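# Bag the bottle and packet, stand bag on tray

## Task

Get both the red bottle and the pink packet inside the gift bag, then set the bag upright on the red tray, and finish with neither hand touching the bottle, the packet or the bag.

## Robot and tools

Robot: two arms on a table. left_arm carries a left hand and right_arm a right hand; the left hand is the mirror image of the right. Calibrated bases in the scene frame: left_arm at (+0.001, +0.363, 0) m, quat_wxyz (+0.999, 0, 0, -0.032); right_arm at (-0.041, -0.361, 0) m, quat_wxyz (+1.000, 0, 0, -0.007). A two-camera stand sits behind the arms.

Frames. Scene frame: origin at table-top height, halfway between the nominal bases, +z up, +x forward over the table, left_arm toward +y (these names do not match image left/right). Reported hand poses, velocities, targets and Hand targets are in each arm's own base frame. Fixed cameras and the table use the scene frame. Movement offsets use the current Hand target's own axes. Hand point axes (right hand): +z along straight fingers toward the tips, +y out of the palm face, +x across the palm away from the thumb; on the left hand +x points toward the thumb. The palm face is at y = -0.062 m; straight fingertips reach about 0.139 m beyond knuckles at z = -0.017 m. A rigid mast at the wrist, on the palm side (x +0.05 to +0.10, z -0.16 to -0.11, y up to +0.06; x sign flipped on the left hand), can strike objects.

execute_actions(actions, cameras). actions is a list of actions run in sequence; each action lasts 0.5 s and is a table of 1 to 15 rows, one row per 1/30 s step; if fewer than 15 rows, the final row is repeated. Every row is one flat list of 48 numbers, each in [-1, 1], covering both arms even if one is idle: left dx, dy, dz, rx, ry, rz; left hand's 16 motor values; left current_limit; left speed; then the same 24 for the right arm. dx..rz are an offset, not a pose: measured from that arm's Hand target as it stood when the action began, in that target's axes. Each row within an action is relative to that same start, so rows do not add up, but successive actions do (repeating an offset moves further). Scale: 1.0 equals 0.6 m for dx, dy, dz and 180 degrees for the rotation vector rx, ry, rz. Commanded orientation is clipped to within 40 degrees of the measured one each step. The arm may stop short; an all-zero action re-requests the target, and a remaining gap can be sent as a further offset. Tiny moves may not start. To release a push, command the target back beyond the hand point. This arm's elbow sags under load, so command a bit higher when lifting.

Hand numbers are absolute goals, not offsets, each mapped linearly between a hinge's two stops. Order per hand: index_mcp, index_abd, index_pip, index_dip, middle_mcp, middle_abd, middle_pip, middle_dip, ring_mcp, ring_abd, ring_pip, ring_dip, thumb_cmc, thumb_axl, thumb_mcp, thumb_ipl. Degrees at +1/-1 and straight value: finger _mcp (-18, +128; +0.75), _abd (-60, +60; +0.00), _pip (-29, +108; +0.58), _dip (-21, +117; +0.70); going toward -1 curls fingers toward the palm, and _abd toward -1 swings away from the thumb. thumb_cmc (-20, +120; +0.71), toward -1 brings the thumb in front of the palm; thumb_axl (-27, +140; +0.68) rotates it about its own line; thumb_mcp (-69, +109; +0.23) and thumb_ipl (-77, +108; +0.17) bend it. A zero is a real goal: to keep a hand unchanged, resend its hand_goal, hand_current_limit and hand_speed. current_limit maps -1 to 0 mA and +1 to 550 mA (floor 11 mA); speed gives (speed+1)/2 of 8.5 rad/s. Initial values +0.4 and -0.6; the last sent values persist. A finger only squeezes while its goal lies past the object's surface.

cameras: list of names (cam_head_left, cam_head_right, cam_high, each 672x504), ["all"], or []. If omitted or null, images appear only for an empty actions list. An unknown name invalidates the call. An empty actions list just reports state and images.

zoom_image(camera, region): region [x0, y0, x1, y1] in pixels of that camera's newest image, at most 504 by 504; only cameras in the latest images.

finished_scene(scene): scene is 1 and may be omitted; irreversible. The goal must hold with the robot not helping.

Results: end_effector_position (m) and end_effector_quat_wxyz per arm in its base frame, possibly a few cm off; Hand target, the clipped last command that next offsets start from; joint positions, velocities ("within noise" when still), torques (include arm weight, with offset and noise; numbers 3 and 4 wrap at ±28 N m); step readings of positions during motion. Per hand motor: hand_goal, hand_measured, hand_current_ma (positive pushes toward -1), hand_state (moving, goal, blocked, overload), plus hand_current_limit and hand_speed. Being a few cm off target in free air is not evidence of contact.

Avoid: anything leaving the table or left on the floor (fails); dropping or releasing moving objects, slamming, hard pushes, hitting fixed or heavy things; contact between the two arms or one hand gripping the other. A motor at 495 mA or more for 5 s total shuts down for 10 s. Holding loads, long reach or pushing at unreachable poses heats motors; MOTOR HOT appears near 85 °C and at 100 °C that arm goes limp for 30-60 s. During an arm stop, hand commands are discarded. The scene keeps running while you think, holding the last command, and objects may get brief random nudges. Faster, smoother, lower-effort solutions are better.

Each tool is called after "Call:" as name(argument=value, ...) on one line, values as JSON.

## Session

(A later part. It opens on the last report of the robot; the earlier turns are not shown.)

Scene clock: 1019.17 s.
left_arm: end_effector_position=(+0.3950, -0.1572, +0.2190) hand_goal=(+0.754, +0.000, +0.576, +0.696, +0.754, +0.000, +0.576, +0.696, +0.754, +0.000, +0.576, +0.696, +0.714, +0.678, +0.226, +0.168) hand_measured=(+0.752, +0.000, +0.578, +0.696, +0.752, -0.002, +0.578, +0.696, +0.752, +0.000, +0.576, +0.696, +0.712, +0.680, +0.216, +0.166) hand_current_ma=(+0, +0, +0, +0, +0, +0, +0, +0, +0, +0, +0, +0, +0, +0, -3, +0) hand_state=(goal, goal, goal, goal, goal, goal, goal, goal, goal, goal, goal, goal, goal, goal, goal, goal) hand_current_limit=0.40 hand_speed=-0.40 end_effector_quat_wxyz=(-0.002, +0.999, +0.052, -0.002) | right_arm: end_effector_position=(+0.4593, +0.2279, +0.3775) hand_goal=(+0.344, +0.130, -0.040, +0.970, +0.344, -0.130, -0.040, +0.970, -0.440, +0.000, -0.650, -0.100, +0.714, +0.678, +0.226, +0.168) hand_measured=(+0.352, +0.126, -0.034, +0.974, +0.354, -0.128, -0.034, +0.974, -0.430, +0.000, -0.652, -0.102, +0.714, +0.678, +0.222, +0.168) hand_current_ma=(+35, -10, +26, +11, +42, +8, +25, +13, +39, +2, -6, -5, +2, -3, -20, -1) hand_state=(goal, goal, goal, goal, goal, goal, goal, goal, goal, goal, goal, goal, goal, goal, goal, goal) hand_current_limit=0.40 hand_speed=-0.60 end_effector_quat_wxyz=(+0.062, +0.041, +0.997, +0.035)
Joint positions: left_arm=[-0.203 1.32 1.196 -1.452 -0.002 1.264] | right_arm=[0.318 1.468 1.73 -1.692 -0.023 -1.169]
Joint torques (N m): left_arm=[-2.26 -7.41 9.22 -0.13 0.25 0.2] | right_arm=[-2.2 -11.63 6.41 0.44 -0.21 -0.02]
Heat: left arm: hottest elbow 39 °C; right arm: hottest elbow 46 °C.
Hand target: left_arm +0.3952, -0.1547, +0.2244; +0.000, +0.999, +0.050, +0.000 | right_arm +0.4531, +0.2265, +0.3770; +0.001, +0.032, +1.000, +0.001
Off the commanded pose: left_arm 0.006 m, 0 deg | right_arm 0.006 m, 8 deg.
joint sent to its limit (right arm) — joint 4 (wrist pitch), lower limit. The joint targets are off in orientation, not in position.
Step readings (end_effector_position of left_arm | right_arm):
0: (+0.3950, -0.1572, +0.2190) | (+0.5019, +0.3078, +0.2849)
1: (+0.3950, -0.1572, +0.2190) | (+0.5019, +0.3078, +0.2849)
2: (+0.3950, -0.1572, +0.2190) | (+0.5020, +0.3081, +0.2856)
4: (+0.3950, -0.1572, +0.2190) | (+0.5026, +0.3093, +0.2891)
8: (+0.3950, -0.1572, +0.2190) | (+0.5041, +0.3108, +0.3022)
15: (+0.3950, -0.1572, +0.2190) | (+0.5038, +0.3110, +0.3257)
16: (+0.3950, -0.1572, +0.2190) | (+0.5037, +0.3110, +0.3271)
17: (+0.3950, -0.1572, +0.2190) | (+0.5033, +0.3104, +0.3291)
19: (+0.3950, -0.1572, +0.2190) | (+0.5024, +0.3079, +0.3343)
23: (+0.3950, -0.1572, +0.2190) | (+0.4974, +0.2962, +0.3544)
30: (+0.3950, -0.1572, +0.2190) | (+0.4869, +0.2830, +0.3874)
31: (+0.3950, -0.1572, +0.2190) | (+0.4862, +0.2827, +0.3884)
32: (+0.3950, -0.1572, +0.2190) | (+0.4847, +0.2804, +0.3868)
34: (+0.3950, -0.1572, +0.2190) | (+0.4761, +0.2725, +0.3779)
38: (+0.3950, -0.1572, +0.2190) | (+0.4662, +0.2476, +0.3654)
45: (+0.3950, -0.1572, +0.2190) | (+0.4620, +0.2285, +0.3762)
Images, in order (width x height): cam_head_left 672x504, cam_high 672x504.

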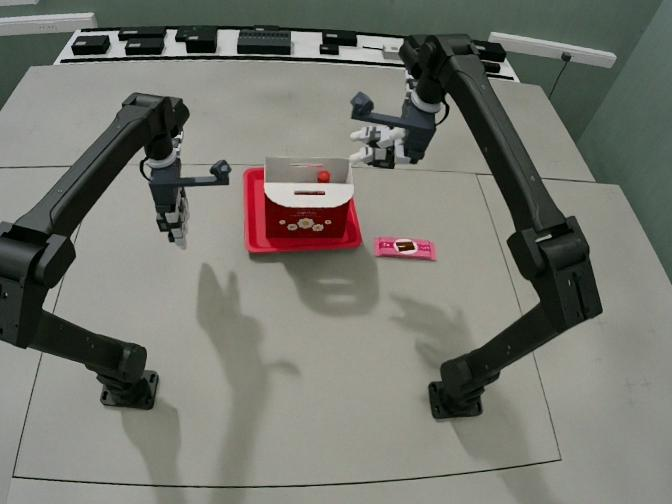

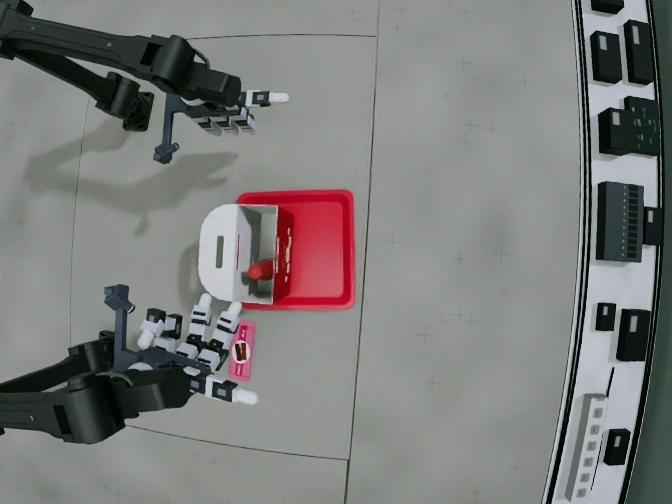

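Call:
execute_actions(actions=[[[0,0,0,0,0,0,0.754,0,0.576,0.696,0.754,0,0.576,0.696,0.754,0,0.576,0.696,0.714,0.678,0.226,0.168,0.4,-0.4,0.08,-0.065,0.05,0,0,0.019,0.644,0.25,0.459,0.638,0.644,-0.25,0.459,0.638,-0.44,0,-0.65,-0.1,0.714,0.678,0.226,0.168,0.4,-0.4]],[[0,0,0,0,0,0,0.754,0,0.576,0.696,0.754,0,0.576,0.696,0.754,0,0.576,0.696,0.714,0.678,0.226,0.168,0.4,-0.4,0,0,0.1,0,0,0,0.644,0.25,0.459,0.638,0.644,-0.25,0.459,0.638,-0.44,0,-0.65,-0.1,0.714,0.678,0.226,0.168,0.4,-0.4]],[[0,0,0,0,0,0,0.754,0,0.576,0.696,0.754,0,0.576,0.696,0.754,0,0.576,0.696,0.714,0.678,0.226,0.168,0.4,-0.4,0,0,0.1,0,0,0,0.644,0.25,0.459,0.638,0.644,-0.25,0.459,0.638,-0.44,0,-0.65,-0.1,0.714,0.678,0.226,0.168,0.4,-0.4]]], cameras=["all"])

Call:
zoom_image(camera="cam_high", region=[160, 280, 300, 420])

Call:
zoom_image(camera="cam_head_left", region=[340, 110, 480, 280])

Scene clock: 1031.33 s.
left_arm: end_effector_position=(+0.3950, -0.1572, +0.2190) hand_goal=(+0.754, +0.000, +0.576, +0.696, +0.754, +0.000, +0.576, +0.696, +0.754, +0.000, +0.576, +0.696, +0.714, +0.678, +0.226, +0.168) hand_measured=(+0.752, +0.000, +0.578, +0.696, +0.752, -0.002, +0.578, +0.696, +0.752, +0.000, +0.576, +0.696, +0.712, +0.680, +0.216, +0.166) hand_current_ma=(+0, +0, +0, +0, +0, +0, +0, +0, +0, +0, +0, +0, +0, +0, -3, +0) hand_state=(goal, goal, goal, goal, goal, goal, goal, goal, goal, goal, goal, goal, goal, goal, goal, goal) hand_current_limit=0.40 hand_speed=-0.40 end_effector_quat_wxyz=(-0.002, +0.999, +0.052, -0.002) | right_arm: end_effector_position=(+0.4004, +0.1918, +0.2281) hand_goal=(+0.644, +0.250, +0.460, +0.638, +0.644, -0.250, +0.460, +0.638, -0.440, +0.000, -0.650, -0.100, +0.714, +0.678, +0.226, +0.168) hand_measured=(+0.644, +0.246, +0.458, +0.640, +0.644, -0.246, +0.458, +0.642, -0.430, +0.000, -0.652, -0.102, +0.714, +0.678, +0.222, +0.168) hand_current_ma=(+0, -12, -8, +10, +1, +11, -8, +12, +39, +2, -5, -5, +1, -3, -20, -1) hand_state=(goal, goal, goal, goal, goal, goal, goal, goal, goal, goal, goal, goal, goal, goal, goal, goal) hand_current_limit=0.40 hand_speed=-0.40 end_effector_quat_wxyz=(-0.004, +0.056, +0.998, +0.000)
Joint positions: left_arm=[-0.203 1.32 1.196 -1.452 -0.002 1.264] | right_arm=[0.29 1.353 1.251 -1.476 -0.002 -1.169]
Joint torques (N m): left_arm=[-2.26 -7.47 9.24 -0.12 0.26 0.2] | right_arm=[-2.49 -9.11 6.89 0.76 -0.12 0.12]
Heat: left arm: hottest elbow 39 °C; right arm: hottest elbow 44 °C.
Hand target: left_arm +0.3952, -0.1547, +0.2244; +0.000, +0.999, +0.050, +0.000 | right_arm +0.4031, +0.1909, +0.2269; +0.001, +0.061, +0.998, +0.001
Off the commanded pose: left_arm 0.006 m, 0 deg | right_arm 0.003 m, 1 deg.
Step readings (end_effector_position of left_arm | right_arm):
0: (+0.3950, -0.1572, +0.2190) | (+0.4592, +0.2279, +0.3775)
1: (+0.3950, -0.1572, +0.2190) | (+0.4589, +0.2278, +0.3765)
2: (+0.3950, -0.1572, +0.2190) | (+0.4562, +0.2269, +0.3737)
4: (+0.3950, -0.1572, +0.2190) | (+0.4430, +0.2217, +0.3611)
8: (+0.3950, -0.1572, +0.2190) | (+0.4175, +0.2065, +0.3406)
15: (+0.3950, -0.1572, +0.2190) | (+0.4073, +0.1959, +0.3479)
16: (+0.3950, -0.1572, +0.2190) | (+0.4064, +0.1955, +0.3480)
17: (+0.3950, -0.1572, +0.2190) | (+0.4055, +0.1950, +0.3461)
19: (+0.3950, -0.1572, +0.2190) | (+0.4018, +0.1932, +0.3341)
23: (+0.3950, -0.1572, +0.2190) | (+0.3953, +0.1905, +0.3020)
30: (+0.3950, -0.1572, +0.2190) | (+0.3996, +0.1918, +0.2880)
31: (+0.3950, -0.1572, +0.2190) | (+0.3998, +0.1918, +0.2876)
32: (+0.3950, -0.1572, +0.2190) | (+0.4010, +0.1922, +0.2850)
34: (+0.3950, -0.1572, +0.2190) | (+0.4023, +0.1924, +0.2725)
38: (+0.3950, -0.1572, +0.2190) | (+0.3959, +0.1904, +0.2387)
45: (+0.3950, -0.1572, +0.2190) | (+0.3995, +0.1915, +0.2279)

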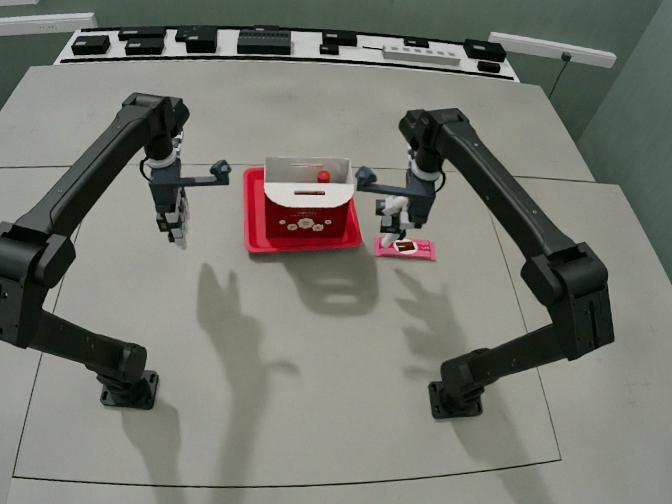

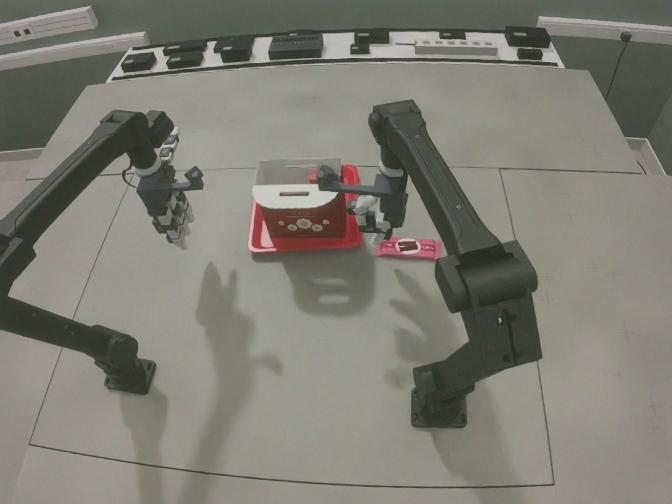

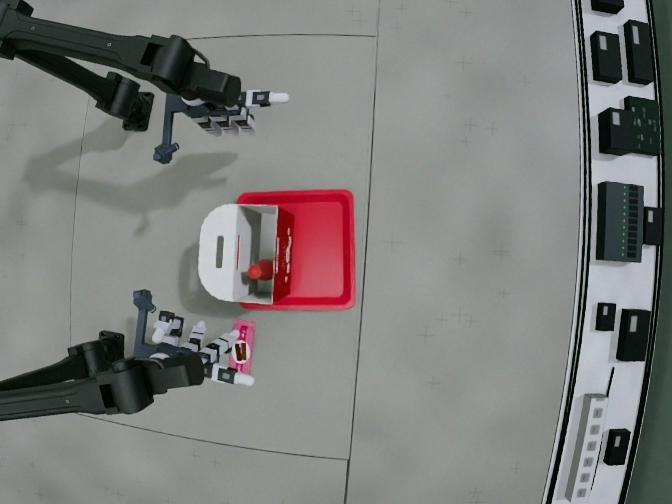

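Scaled by 3.600 from the camera's 672x504 image, which has a finer 960x720 frame.

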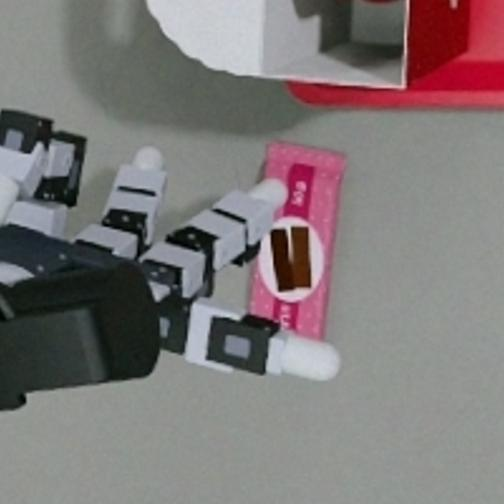

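Scaled by 2.965 from the camera's 672x504 image, which has a finer 960x720 frame.

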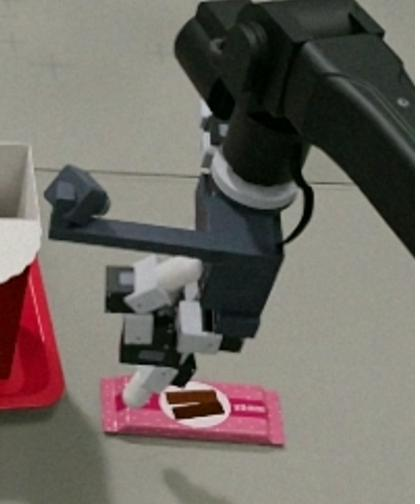

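Call:
execute_actions(actions=[[[0,0,0,0,0,0,0.754,0,0.576,0.696,0.754,0,0.576,0.696,0.754,0,0.576,0.696,0.714,0.678,0.226,0.168,0.4,-0.4,-0.058,-0.023,0,0,0,-0.018,0.644,0.25,0.459,0.638,0.644,-0.25,0.459,0.638,-0.44,0,-0.65,-0.1,0.714,0.678,0.226,0.168,0.4,-0.4]],[[0,0,0,0,0,0,0.754,0,0.576,0.696,0.754,0,0.576,0.696,0.754,0,0.576,0.696,0.714,0.678,0.226,0.168,0.4,-0.4,0,0,0.1,0,0,0,0.644,0.25,0.459,0.638,0.644,-0.25,0.459,0.638,-0.44,0,-0.65,-0.1,0.714,0.678,0.226,0.168,0.4,-0.4]]], cameras=["all"])

Call:
zoom_image(camera="cam_high", region=[180, 300, 280, 400])

Call:
zoom_image(camera="cam_head_left", region=[350, 180, 450, 280])

Call:
zoom_image(camera="cam_head_right", region=[350, 180, 450, 280])

Scene clock: 1042.10 s.
left_arm: end_effector_position=(+0.3950, -0.1572, +0.2190) hand_goal=(+0.754, +0.000, +0.576, +0.696, +0.754, +0.000, +0.576, +0.696, +0.754, +0.000, +0.576, +0.696, +0.714, +0.678, +0.226, +0.168) hand_measured=(+0.752, +0.000, +0.578, +0.696, +0.752, -0.002, +0.578, +0.696, +0.752, +0.000, +0.576, +0.696, +0.712, +0.680, +0.216, +0.166) hand_current_ma=(+0, +0, +0, +0, +0, +0, +0, +0, +0, +0, +0, +0, +0, +0, -3, +0) hand_state=(goal, goal, goal, goal, goal, goal, goal, goal, goal, goal, goal, goal, goal, goal, goal, goal) hand_current_limit=0.40 hand_speed=-0.40 end_effector_quat_wxyz=(-0.002, +0.999, +0.052, -0.002) | right_arm: end_effector_position=(+0.4364, +0.1712, +0.1718) hand_goal=(+0.644, +0.250, +0.460, +0.638, +0.644, -0.250, +0.460, +0.638, -0.440, +0.000, -0.650, -0.100, +0.714, +0.678, +0.226, +0.168) hand_measured=(+0.644, +0.246, +0.458, +0.640, +0.644, -0.246, +0.458, +0.642, -0.430, +0.000, -0.652, -0.102, +0.714, +0.678, +0.222, +0.168) hand_current_ma=(+0, -11, -8, +10, +1, +10, -8, +12, +39, +2, -5, -5, +0, -3, -20, -1) hand_state=(goal, goal, goal, goal, goal, goal, goal, goal, goal, goal, goal, goal, goal, goal, goal, goal) hand_current_limit=0.40 hand_speed=-0.40 end_effector_quat_wxyz=(+0.001, +0.041, +0.999, -0.001)
Joint positions: left_arm=[-0.203 1.32 1.196 -1.452 -0.002 1.264] | right_arm=[0.216 1.456 1.205 -1.318 0.002 -1.274]
Joint torques (N m): left_arm=[-2.26 -7.47 9.24 -0.12 0.26 0.19] | right_arm=[-1.9 -9.11 6.42 0.8 -0.29 -0.11]
Heat: left arm: hottest elbow 39 °C; right arm: hottest elbow 43 °C.
Hand target: left_arm +0.3952, -0.1547, +0.2244; +0.000, +0.999, +0.050, +0.000 | right_arm +0.4360, +0.1730, +0.1669; +0.001, +0.033, +0.999, +0.001
Off the commanded pose: left_arm 0.006 m, 0 deg | right_arm 0.005 m, 1 deg.
Step readings (end_effector_position of left_arm | right_arm):
0: (+0.3950, -0.1572, +0.2190) | (+0.4004, +0.1918, +0.2281)
1: (+0.3950, -0.1572, +0.2190) | (+0.4004, +0.1918, +0.2281)
2: (+0.3950, -0.1572, +0.2190) | (+0.4005, +0.1912, +0.2277)
4: (+0.3950, -0.1572, +0.2190) | (+0.4021, +0.1872, +0.2249)
8: (+0.3950, -0.1572, +0.2190) | (+0.4102, +0.1722, +0.2104)
15: (+0.3950, -0.1572, +0.2190) | (+0.4134, +0.1656, +0.1967)
16: (+0.3950, -0.1572, +0.2190) | (+0.4135, +0.1658, +0.1969)
17: (+0.3950, -0.1572, +0.2190) | (+0.4162, +0.1664, +0.1972)
19: (+0.3950, -0.1572, +0.2190) | (+0.4256, +0.1687, +0.1972)
23: (+0.3950, -0.1572, +0.2190) | (+0.4369, +0.1712, +0.1899)
30: (+0.3950, -0.1572, +0.2190) | (+0.4352, +0.1710, +0.1721)

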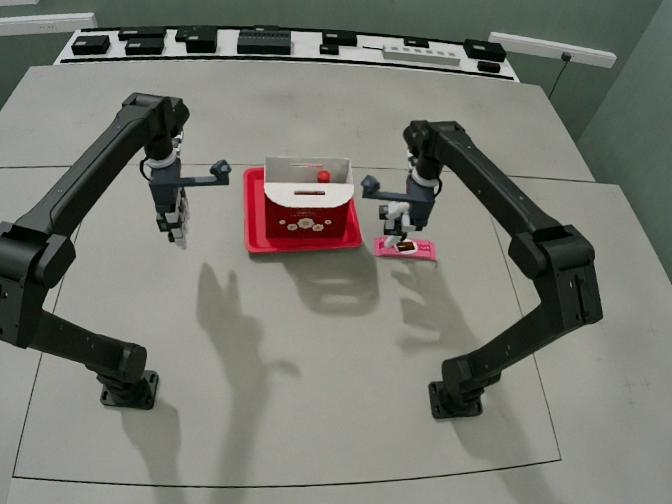

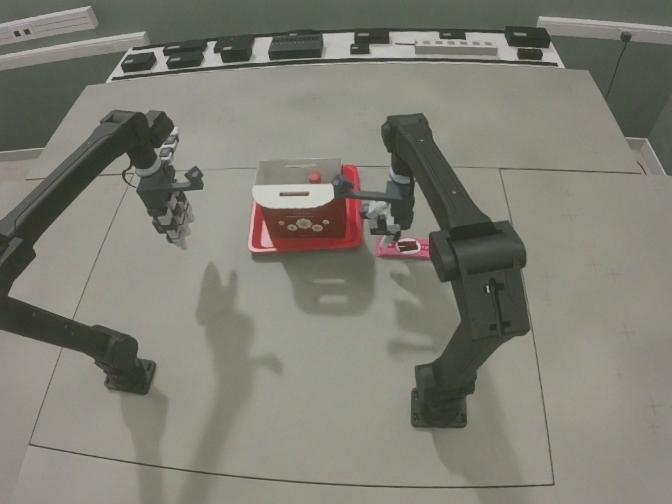

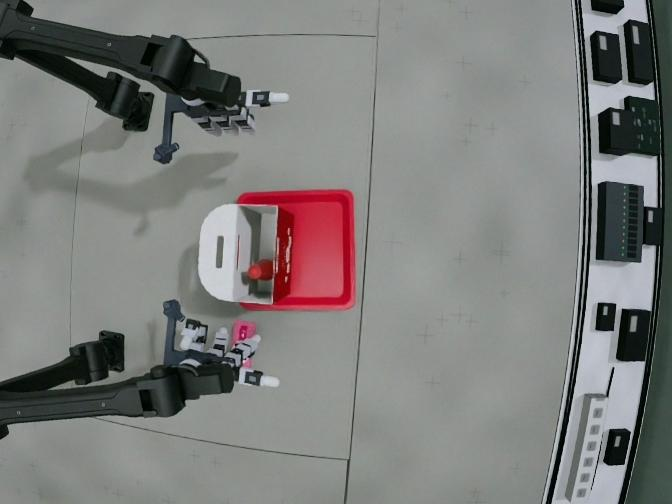

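Scaled by 5.040 from the camera's 672x504 image, which has a finer 960x720 frame.

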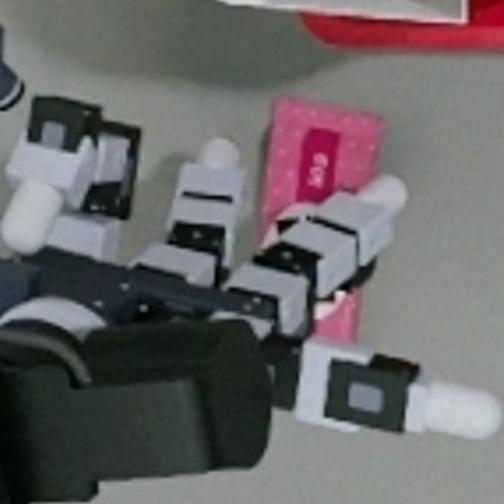

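Scaled by 5.040 from the camera's 672x504 image, which has a finer 960x720 frame.

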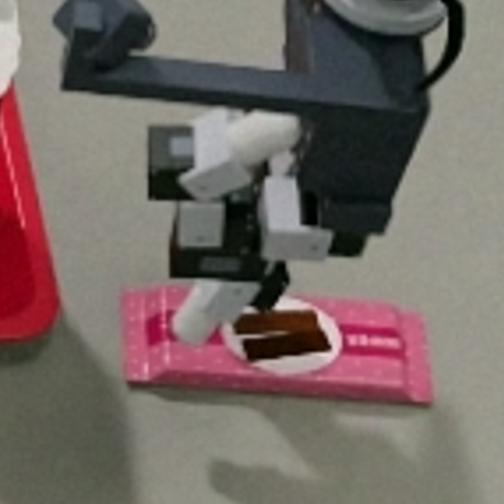

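Scaled by 5.040 from the camera's 672x504 image, which has a finer 960x720 frame.

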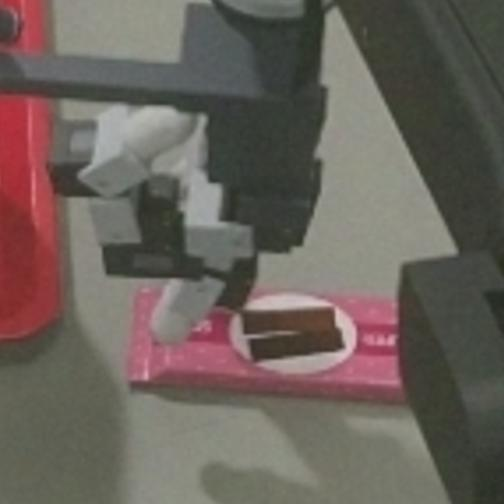

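Call:
execute_actions(actions=[[[0,0,0,0,0,0,0.754,0,0.576,0.696,0.754,0,0.576,0.696,0.754,0,0.576,0.696,0.714,0.678,0.226,0.168,0.4,-0.4,0,0,0.06,0,0,0,0.644,0.25,0.459,0.638,0.644,-0.25,0.459,0.638,-0.44,0,-0.65,-0.1,0.714,0.678,0.226,0.168,0.4,-0.4]]], cameras=["all"])

Call:
zoom_image(camera="cam_high", region=[180, 300, 280, 400])

Call:
zoom_image(camera="cam_head_left", region=[350, 180, 450, 280])

Call:
zoom_image(camera="cam_head_right", region=[350, 180, 450, 280])

Scene clock: 1050.60 s.
left_arm: end_effector_position=(+0.3950, -0.1572, +0.2190) hand_goal=(+0.754, +0.000, +0.576, +0.696, +0.754, +0.000, +0.576, +0.696, +0.754, +0.000, +0.576, +0.696, +0.714, +0.678, +0.226, +0.168) hand_measured=(+0.752, +0.000, +0.578, +0.696, +0.752, -0.002, +0.578, +0.696, +0.752, +0.000, +0.576, +0.696, +0.712, +0.680, +0.216, +0.166) hand_current_ma=(+0, +0, +0, +0, +0, +0, +0, +0, +0, +0, +0, +0, +0, +0, -3, +0) hand_state=(goal, goal, goal, goal, goal, goal, goal, goal, goal, goal, goal, goal, goal, goal, goal, goal) hand_current_limit=0.40 hand_speed=-0.40 end_effector_quat_wxyz=(-0.002, +0.999, +0.052, -0.002) | right_arm: end_effector_position=(+0.4365, +0.1713, +0.1346) hand_goal=(+0.644, +0.250, +0.460, +0.638, +0.644, -0.250, +0.460, +0.638, -0.440, +0.000, -0.650, -0.100, +0.714, +0.678, +0.226, +0.168) hand_measured=(+0.644, +0.246, +0.458, +0.640, +0.644, -0.246, +0.458, +0.642, -0.430, +0.000, -0.652, -0.102, +0.714, +0.678, +0.222, +0.168) hand_current_ma=(+0, -11, -8, +10, +1, +10, -8, +12, +39, +2, -5, -5, +0, -3, -20, -1) hand_state=(goal, goal, goal, goal, goal, goal, goal, goal, goal, goal, goal, goal, goal, goal, goal, goal) hand_current_limit=0.40 hand_speed=-0.40 end_effector_quat_wxyz=(-0.001, +0.040, +0.999, -0.001)
Joint positions: left_arm=[-0.203 1.32 1.196 -1.452 -0.002 1.264] | right_arm=[0.216 1.488 1.137 -1.222 0.002 -1.274]
Joint torques (N m): left_arm=[-2.26 -7.47 9.22 -0.12 0.25 0.2] | right_arm=[-1.85 -10.29 6.39 0.66 -0.32 -0.1]
Heat: left arm: hottest elbow 39 °C; right arm: hottest elbow 42 °C.
Hand target: left_arm +0.3952, -0.1547, +0.2244; +0.000, +0.999, +0.050, +0.000 | right_arm +0.4360, +0.1730, +0.1308; +0.001, +0.033, +0.999, +0.001
Off the commanded pose: left_arm 0.006 m, 0 deg | right_arm 0.004 m, 1 deg.
Step readings (end_effector_position of left_arm | right_arm):
0: (+0.3950, -0.1572, +0.2190) | (+0.4364, +0.1712, +0.1718)
1: (+0.3950, -0.1572, +0.2190) | (+0.4364, +0.1712, +0.1717)
2: (+0.3950, -0.1572, +0.2190) | (+0.4371, +0.1714, +0.1702)
4: (+0.3950, -0.1572, +0.2190) | (+0.4388, +0.1718, +0.1648)
8: (+0.3950, -0.1572, +0.2190) | (+0.4351, +0.1710, +0.1460)
15: (+0.3950, -0.1572, +0.2190) | (+0.4360, +0.1712, +0.1345)

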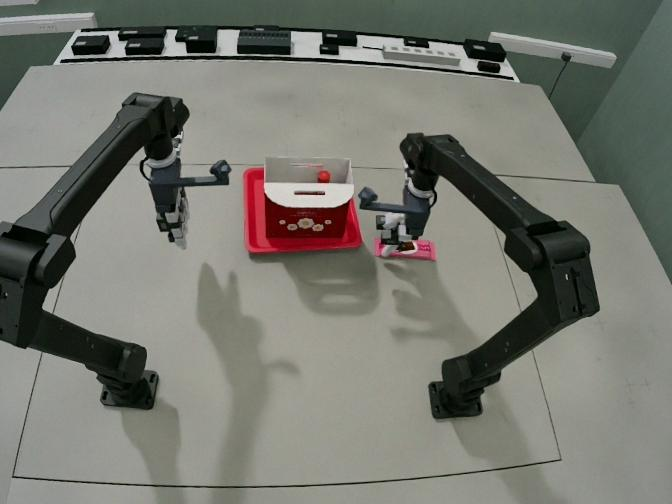

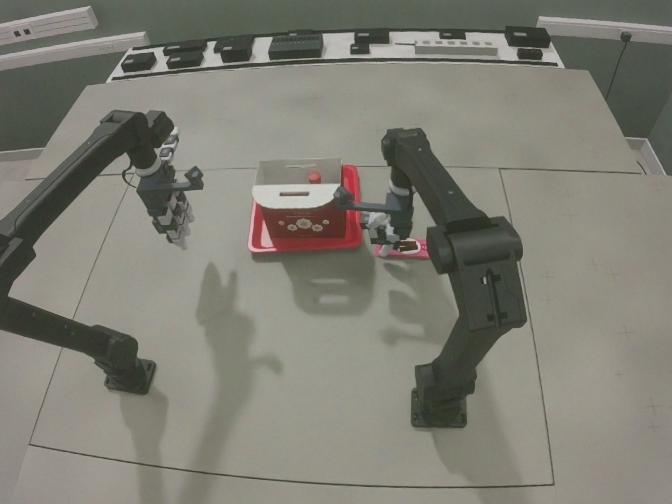

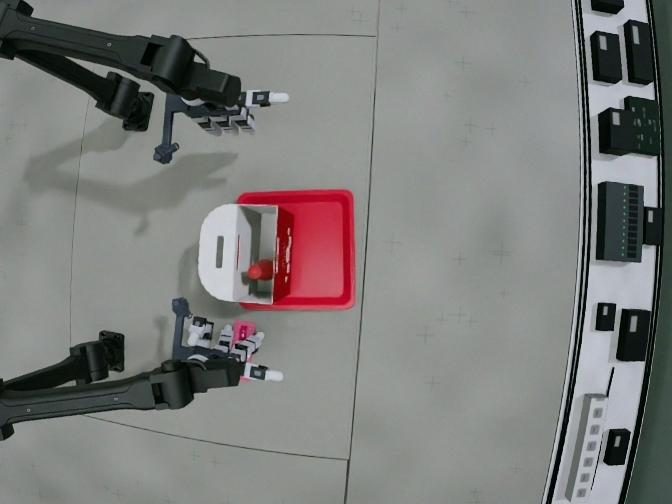

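Scaled by 5.040 from the camera's 672x504 image, which has a finer 960x720 frame.

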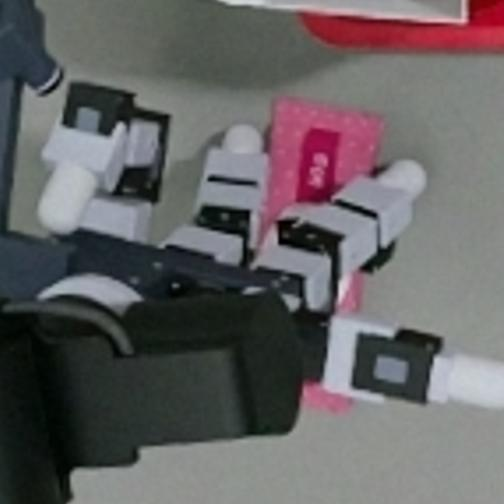

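Scaled by 5.040 from the camera's 672x504 image, which has a finer 960x720 frame.

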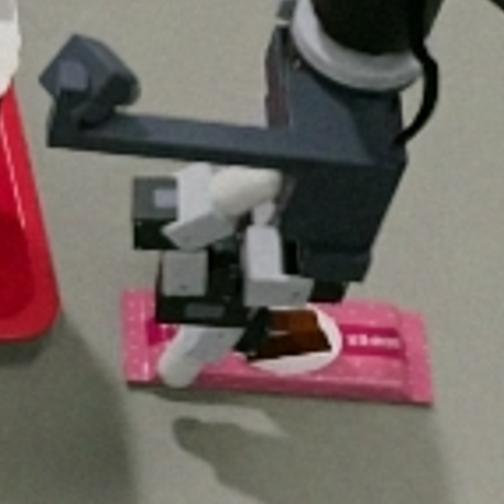

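Scaled by 5.040 from the camera's 672x504 image, which has a finer 960x720 frame.

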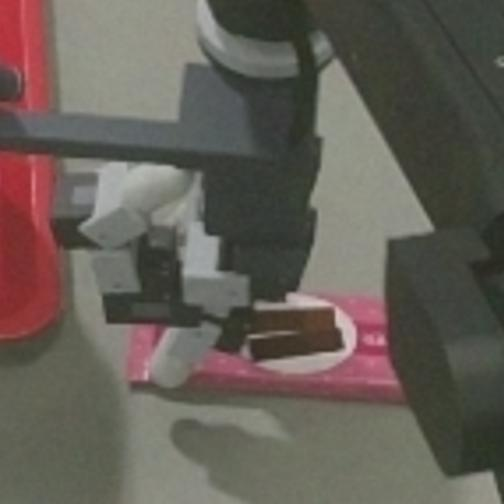

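Call:
execute_actions(actions=[[[0,0,0,0,0,0,0.754,0,0.576,0.696,0.754,0,0.576,0.696,0.754,0,0.576,0.696,0.714,0.678,0.226,0.168,0.4,-0.4,0,0,0.022,0,0,0,0.644,0.25,0.459,0.638,0.644,-0.25,0.459,0.638,-0.44,0,-0.65,-0.1,0.714,0.678,0.226,0.168,0.4,-0.4]]], cameras=["all"])

Call:
zoom_image(camera="cam_head_left", region=[350, 180, 450, 280])

Call:
zoom_image(camera="cam_head_right", region=[350, 180, 450, 280])

Scene clock: 1058.77 s.
left_arm: end_effector_position=(+0.3950, -0.1572, +0.2190) hand_goal=(+0.754, +0.000, +0.576, +0.696, +0.754, +0.000, +0.576, +0.696, +0.754, +0.000, +0.576, +0.696, +0.714, +0.678, +0.226, +0.168) hand_measured=(+0.752, +0.000, +0.578, +0.696, +0.752, -0.002, +0.578, +0.696, +0.752, +0.000, +0.576, +0.696, +0.712, +0.680, +0.216, +0.166) hand_current_ma=(+0, +0, +0, +0, +0, +0, +0, +0, +0, +0, +0, +0, +0, +0, -3, +0) hand_state=(goal, goal, goal, goal, goal, goal, goal, goal, goal, goal, goal, goal, goal, goal, goal, goal) hand_current_limit=0.40 hand_speed=-0.40 end_effector_quat_wxyz=(-0.002, +0.999, +0.052, -0.002) | right_arm: end_effector_position=(+0.4377, +0.1715, +0.1257) hand_goal=(+0.644, +0.250, +0.460, +0.638, +0.644, -0.250, +0.460, +0.638, -0.440, +0.000, -0.650, -0.100, +0.714, +0.678, +0.226, +0.168) hand_measured=(+0.644, +0.246, +0.458, +0.640, +0.644, -0.248, +0.458, +0.642, -0.430, +0.000, -0.652, -0.102, +0.714, +0.678, +0.222, +0.168) hand_current_ma=(+0, -11, -8, +10, +1, +9, -8, +12, +39, +2, -5, -5, +0, -3, -20, -1) hand_state=(goal, goal, goal, goal, goal, goal, goal, goal, goal, goal, goal, goal, goal, goal, goal, goal) hand_current_limit=0.40 hand_speed=-0.40 end_effector_quat_wxyz=(+0.004, +0.040, +0.999, +0.000)
Joint positions: left_arm=[-0.203 1.32 1.196 -1.452 -0.002 1.264] | right_arm=[0.216 1.494 1.118 -1.187 0.002 -1.274]
Joint torques (N m): left_arm=[-2.26 -7.41 9.25 -0.13 0.25 0.19] | right_arm=[-1.73 -9 5.97 0.98 -0.28 -0.1]
Heat: left arm: hottest elbow 39 °C; right arm: hottest elbow 42 °C.
Hand target: left_arm +0.3952, -0.1547, +0.2244; +0.000, +0.999, +0.050, +0.000 | right_arm +0.4360, +0.1731, +0.1176; +0.001, +0.033, +0.999, +0.001
Off the commanded pose: left_arm 0.006 m, 0 deg | right_arm 0.008 m, 1 deg.
Step readings (end_effector_position of left_arm | right_arm):
0: (+0.3950, -0.1572, +0.2190) | (+0.4365, +0.1713, +0.1346)
1: (+0.3950, -0.1572, +0.2190) | (+0.4366, +0.1713, +0.1346)
2: (+0.3950, -0.1572, +0.2190) | (+0.4371, +0.1714, +0.1344)
4: (+0.3950, -0.1572, +0.2190) | (+0.4383, +0.1717, +0.1331)
8: (+0.3950, -0.1572, +0.2190) | (+0.4378, +0.1716, +0.1289)
15: (+0.3950, -0.1572, +0.2190) | (+0.4377, +0.1715, +0.1257)

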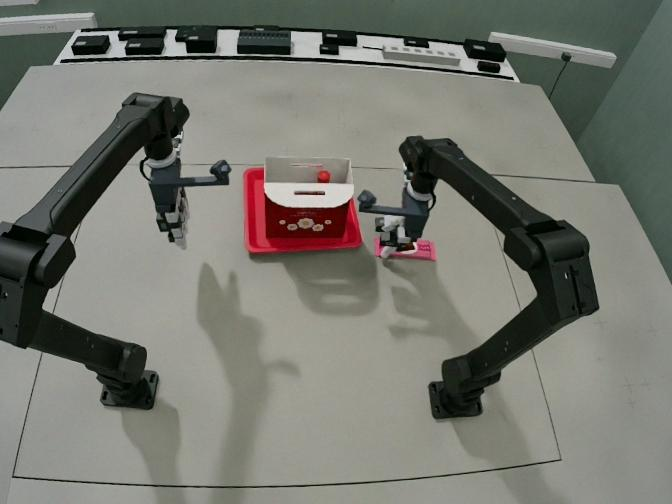

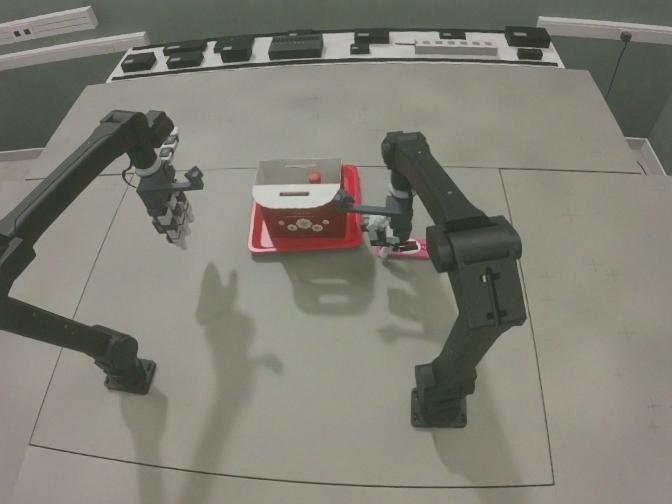

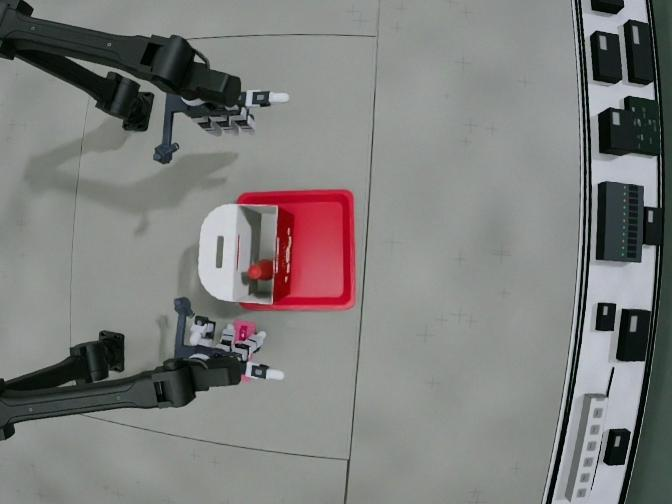

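Scaled by 5.040 from the camera's 672x504 image, which has a finer 960x720 frame.

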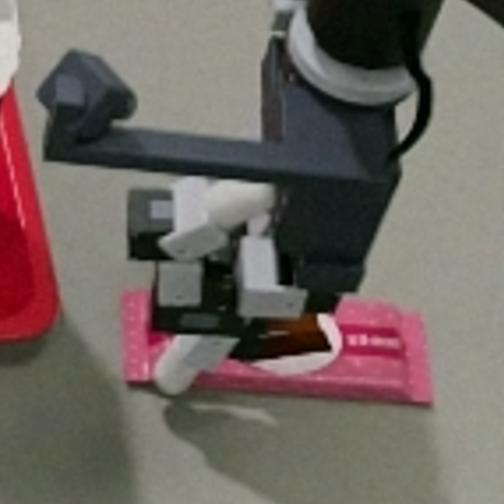

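Scaled by 5.040 from the camera's 672x504 image, which has a finer 960x720 frame.

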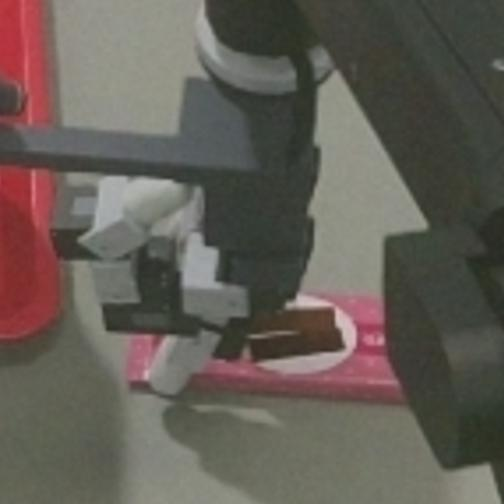

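Call:
execute_actions(actions=[[[0,0,0,0,0,0,0.754,0,0.576,0.696,0.754,0,0.576,0.696,0.754,0,0.576,0.696,0.714,0.678,0.226,0.168,0.4,-0.4,0,0,0.01,0,0,0,0.644,0.25,0.459,0.638,0.644,-0.25,0.459,0.638,-0.44,0,-0.65,-0.1,0.714,0.678,0.226,0.168,0.4,-0.4]]], cameras=["all"])

Call:
zoom_image(camera="cam_head_left", region=[360, 220, 420, 280])

Call:
zoom_image(camera="cam_high", region=[180, 300, 280, 400])

Scene clock: 1062.83 s.
left_arm: end_effector_position=(+0.3950, -0.1572, +0.2190) hand_goal=(+0.754, +0.000, +0.576, +0.696, +0.754, +0.000, +0.576, +0.696, +0.754, +0.000, +0.576, +0.696, +0.714, +0.678, +0.226, +0.168) hand_measured=(+0.752, +0.000, +0.578, +0.696, +0.752, -0.002, +0.578, +0.696, +0.752, +0.000, +0.576, +0.696, +0.712, +0.680, +0.216, +0.166) hand_current_ma=(+0, +0, +0, +0, +0, +0, +0, +0, +0, +0, +0, +0, +0, +0, -3, +0) hand_state=(goal, goal, goal, goal, goal, goal, goal, goal, goal, goal, goal, goal, goal, goal, goal, goal) hand_current_limit=0.40 hand_speed=-0.40 end_effector_quat_wxyz=(-0.002, +0.999, +0.052, -0.002) | right_arm: end_effector_position=(+0.4379, +0.1717, +0.1203) hand_goal=(+0.644, +0.250, +0.460, +0.638, +0.644, -0.250, +0.460, +0.638, -0.440, +0.000, -0.650, -0.100, +0.714, +0.678, +0.226, +0.168) hand_measured=(+0.644, +0.246, +0.458, +0.640, +0.644, -0.250, +0.458, +0.640, -0.430, +0.000, -0.652, -0.102, +0.714, +0.678, +0.222, +0.168) hand_current_ma=(+0, -11, -8, +10, +1, +2, -8, +9, +39, +2, -6, -5, +0, -3, -20, -1) hand_state=(goal, goal, goal, goal, goal, goal, goal, goal, goal, goal, goal, goal, goal, goal, goal, goal) hand_current_limit=0.40 hand_speed=-0.40 end_effector_quat_wxyz=(+0.004, +0.040, +0.999, +0.001)
Joint positions: left_arm=[-0.203 1.32 1.196 -1.452 -0.002 1.264] | right_arm=[0.216 1.5 1.108 -1.171 0.001 -1.275]
Joint torques (N m): left_arm=[-2.26 -7.41 9.25 -0.12 0.25 0.2] | right_arm=[-1.55 -9.64 5.97 0.88 -0.29 -0.08]
Heat: left arm: hottest elbow 39 °C; right arm: hottest elbow 42 °C.
Hand target: left_arm +0.3952, -0.1547, +0.2244; +0.000, +0.999, +0.050, +0.000 | right_arm +0.4360, +0.1731, +0.1117; +0.001, +0.033, +0.999, +0.001
Off the commanded pose: left_arm 0.006 m, 0 deg | right_arm 0.009 m, 1 deg.
Step readings (end_effector_position of left_arm | right_arm):
0: (+0.3950, -0.1572, +0.2190) | (+0.4377, +0.1715, +0.1257)
1: (+0.3950, -0.1572, +0.2190) | (+0.4377, +0.1715, +0.1257)
2: (+0.3950, -0.1572, +0.2190) | (+0.4380, +0.1716, +0.1257)
4: (+0.3950, -0.1572, +0.2190) | (+0.4385, +0.1718, +0.1252)
8: (+0.3950, -0.1572, +0.2190) | (+0.4380, +0.1717, +0.1229)
15: (+0.3950, -0.1572, +0.2190) | (+0.4377, +0.1716, +0.1202)

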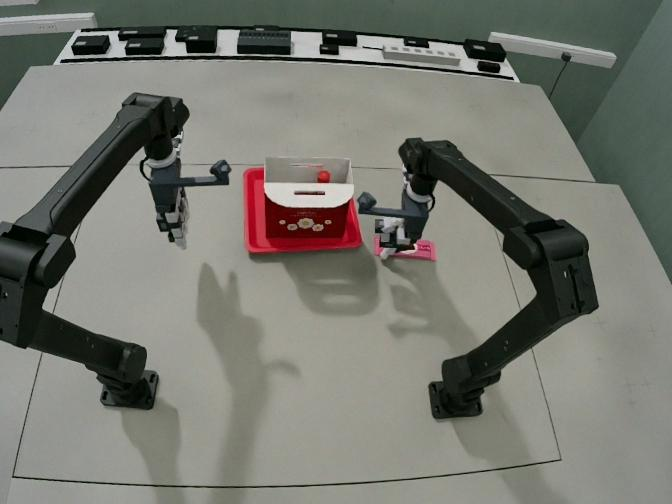

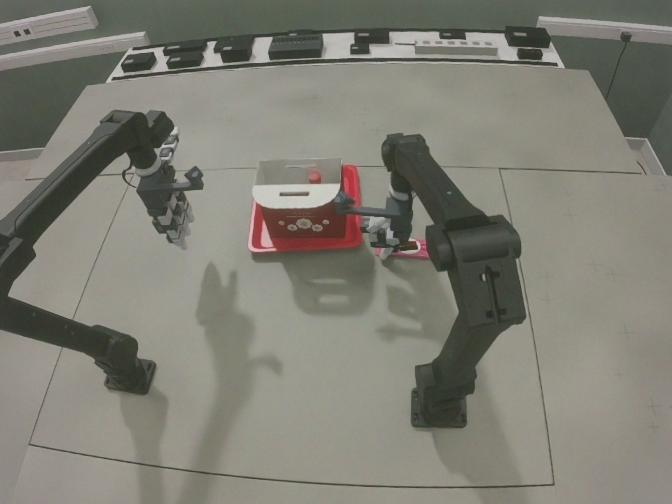

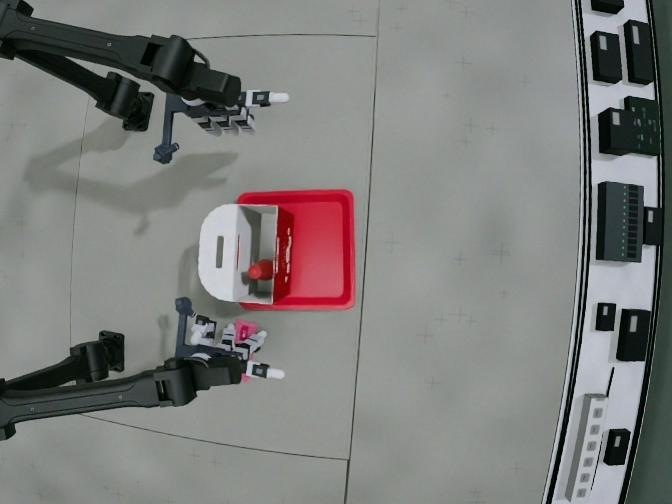

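Scaled by 8.400 from the camera's 672x504 image, which has a finer 960x720 frame.

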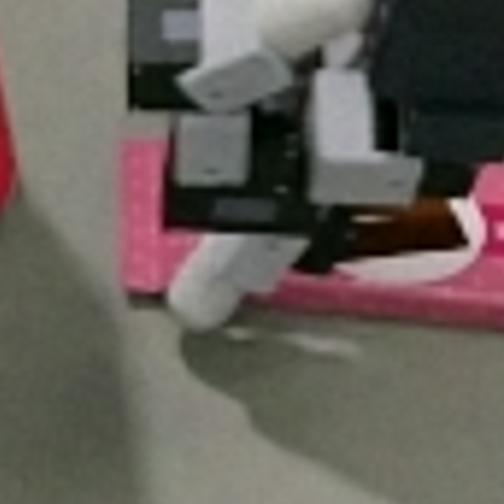

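Scaled by 5.040 from the camera's 672x504 image, which has a finer 960x720 frame.

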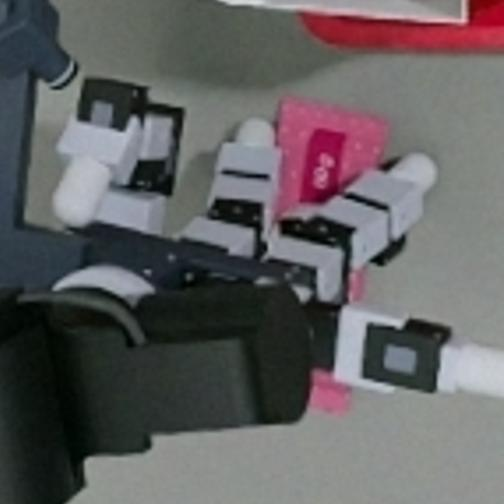

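Call:
execute_actions(actions=[[[0,0,0,0,0,0,0.754,0,0.576,0.696,0.754,0,0.576,0.696,0.754,0,0.576,0.696,0.714,0.678,0.226,0.168,0.4,-0.4,0,0,0.0,0,0,0,0.644,0.14,0.459,0.638,0.644,-0.16,0.459,0.638,-0.44,0,-0.65,-0.1,0.714,0.678,0.226,0.168,0.6,-0.8]],[[0,0,0,0,0,0,0.754,0,0.576,0.696,0.754,0,0.576,0.696,0.754,0,0.576,0.696,0.714,0.678,0.226,0.168,0.4,-0.4,0,0,0,0,0,0,0.644,0.03,0.459,0.638,0.644,-0.05,0.459,0.638,-0.44,0,-0.65,-0.1,0.714,0.678,0.226,0.168,0.75,-0.8]]], cameras=["all"])

Call:
zoom_image(camera="cam_head_left", region=[360, 220, 420, 280])

Call:
zoom_image(camera="cam_high", region=[180, 300, 280, 400])

Scene clock: 1071.93 s.
left_arm: end_effector_position=(+0.3950, -0.1572, +0.2190) hand_goal=(+0.754, +0.000, +0.576, +0.696, +0.754, +0.000, +0.576, +0.696, +0.754, +0.000, +0.576, +0.696, +0.714, +0.678, +0.226, +0.168) hand_measured=(+0.752, +0.000, +0.578, +0.696, +0.752, -0.002, +0.578, +0.696, +0.752, +0.000, +0.576, +0.696, +0.712, +0.680, +0.216, +0.166) hand_current_ma=(+0, +0, +0, +0, +0, +0, +0, +0, +0, +0, +0, +0, +0, +0, -3, +0) hand_state=(goal, goal, goal, goal, goal, goal, goal, goal, goal, goal, goal, goal, goal, goal, goal, goal) hand_current_limit=0.40 hand_speed=-0.40 end_effector_quat_wxyz=(-0.002, +0.999, +0.052, -0.002) | right_arm: end_effector_position=(+0.4379, +0.1717, +0.1203) hand_goal=(+0.644, +0.030, +0.460, +0.638, +0.644, -0.050, +0.460, +0.638, -0.440, +0.000, -0.650, -0.100, +0.714, +0.678, +0.226, +0.168) hand_measured=(+0.644, +0.158, +0.458, +0.640, +0.644, -0.172, +0.458, +0.640, -0.430, +0.000, -0.652, -0.102, +0.714, +0.678, +0.222, +0.168) hand_current_ma=(+0, +481, -7, +10, +1, -481, -6, +9, +39, +2, -5, -5, +0, -3, -20, -1) hand_state=(goal, blocked, goal, goal, goal, blocked, goal, goal, goal, goal, goal, goal, goal, goal, goal, goal) hand_current_limit=0.75 hand_speed=-0.80 end_effector_quat_wxyz=(+0.004, +0.040, +0.999, +0.001)
Joint positions: left_arm=[-0.203 1.32 1.196 -1.452 -0.002 1.264] | right_arm=[0.216 1.5 1.108 -1.171 0.001 -1.275]
Joint torques (N m): left_arm=[-2.32 -7.47 9.21 -0.12 0.26 0.2] | right_arm=[-1.08 -9.64 6 1.05 -0.26 -0.11]
Heat: left arm: hottest elbow 39 °C; right arm: hottest elbow 41 °C.
Hand target: left_arm +0.3952, -0.1547, +0.2244; +0.000, +0.999, +0.050, +0.000 | right_arm +0.4360, +0.1731, +0.1117; +0.001, +0.033, +0.999, +0.001
Off the commanded pose: left_arm 0.006 m, 0 deg | right_arm 0.009 m, 1 deg.
Step readings (end_effector_position of left_arm | right_arm):
0: (+0.3950, -0.1572, +0.2190) | (+0.4379, +0.1717, +0.1203)
1: (+0.3950, -0.1572, +0.2190) | (+0.4379, +0.1717, +0.1203)
2: (+0.3950, -0.1572, +0.2190) | (+0.4379, +0.1717, +0.1203)
4: (+0.3950, -0.1572, +0.2190) | (+0.4379, +0.1717, +0.1203)
8: (+0.3950, -0.1572, +0.2190) | (+0.4379, +0.1717, +0.1203)
15: (+0.3950, -0.1572, +0.2190) | (+0.4379, +0.1717, +0.1203)
16: (+0.3950, -0.1572, +0.2190) | (+0.4379, +0.1717, +0.1203)
17: (+0.3950, -0.1572, +0.2190) | (+0.4379, +0.1717, +0.1203)
19: (+0.3950, -0.1572, +0.2190) | (+0.4379, +0.1717, +0.1203)
23: (+0.3950, -0.1572, +0.2190) | (+0.4379, +0.1717, +0.1203)
30: (+0.3950, -0.1572, +0.2190) | (+0.4379, +0.1717, +0.1203)

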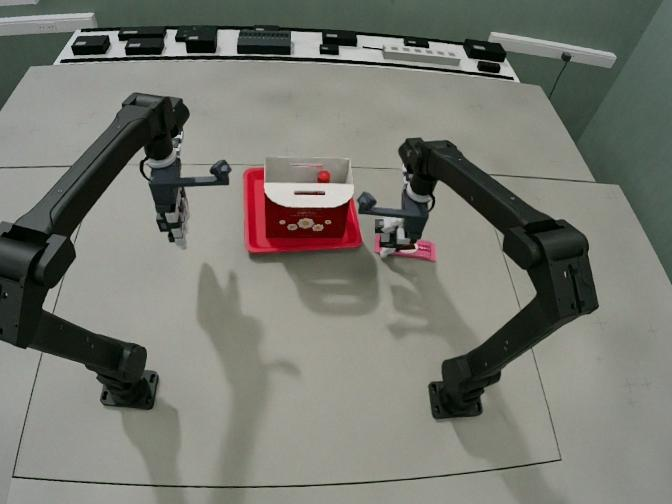

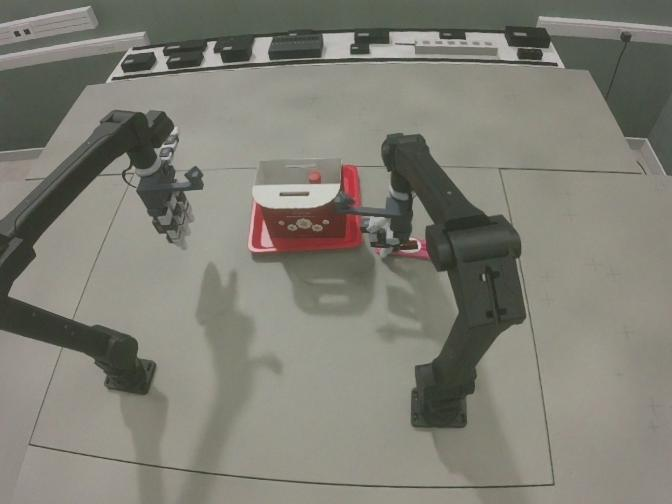

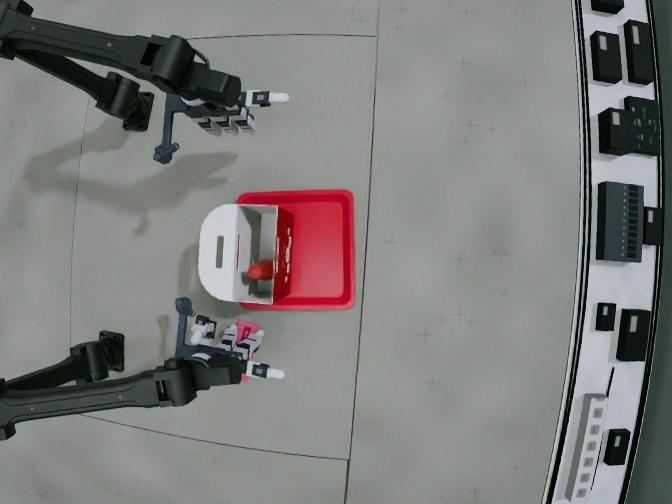

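Scaled by 8.400 from the camera's 672x504 image, which has a finer 960x720 frame.

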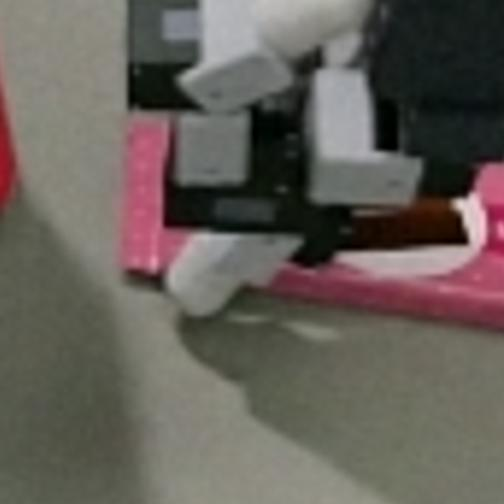

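Scaled by 5.040 from the camera's 672x504 image, which has a finer 960x720 frame.

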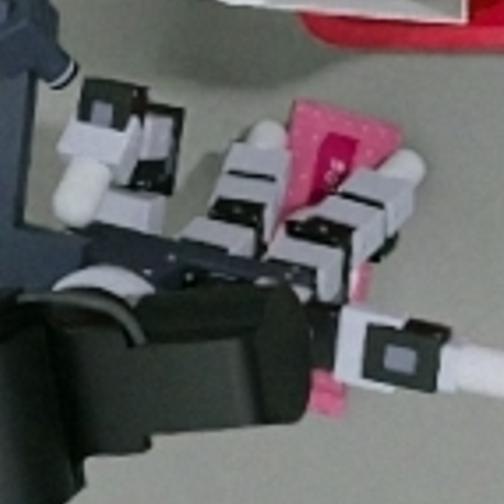

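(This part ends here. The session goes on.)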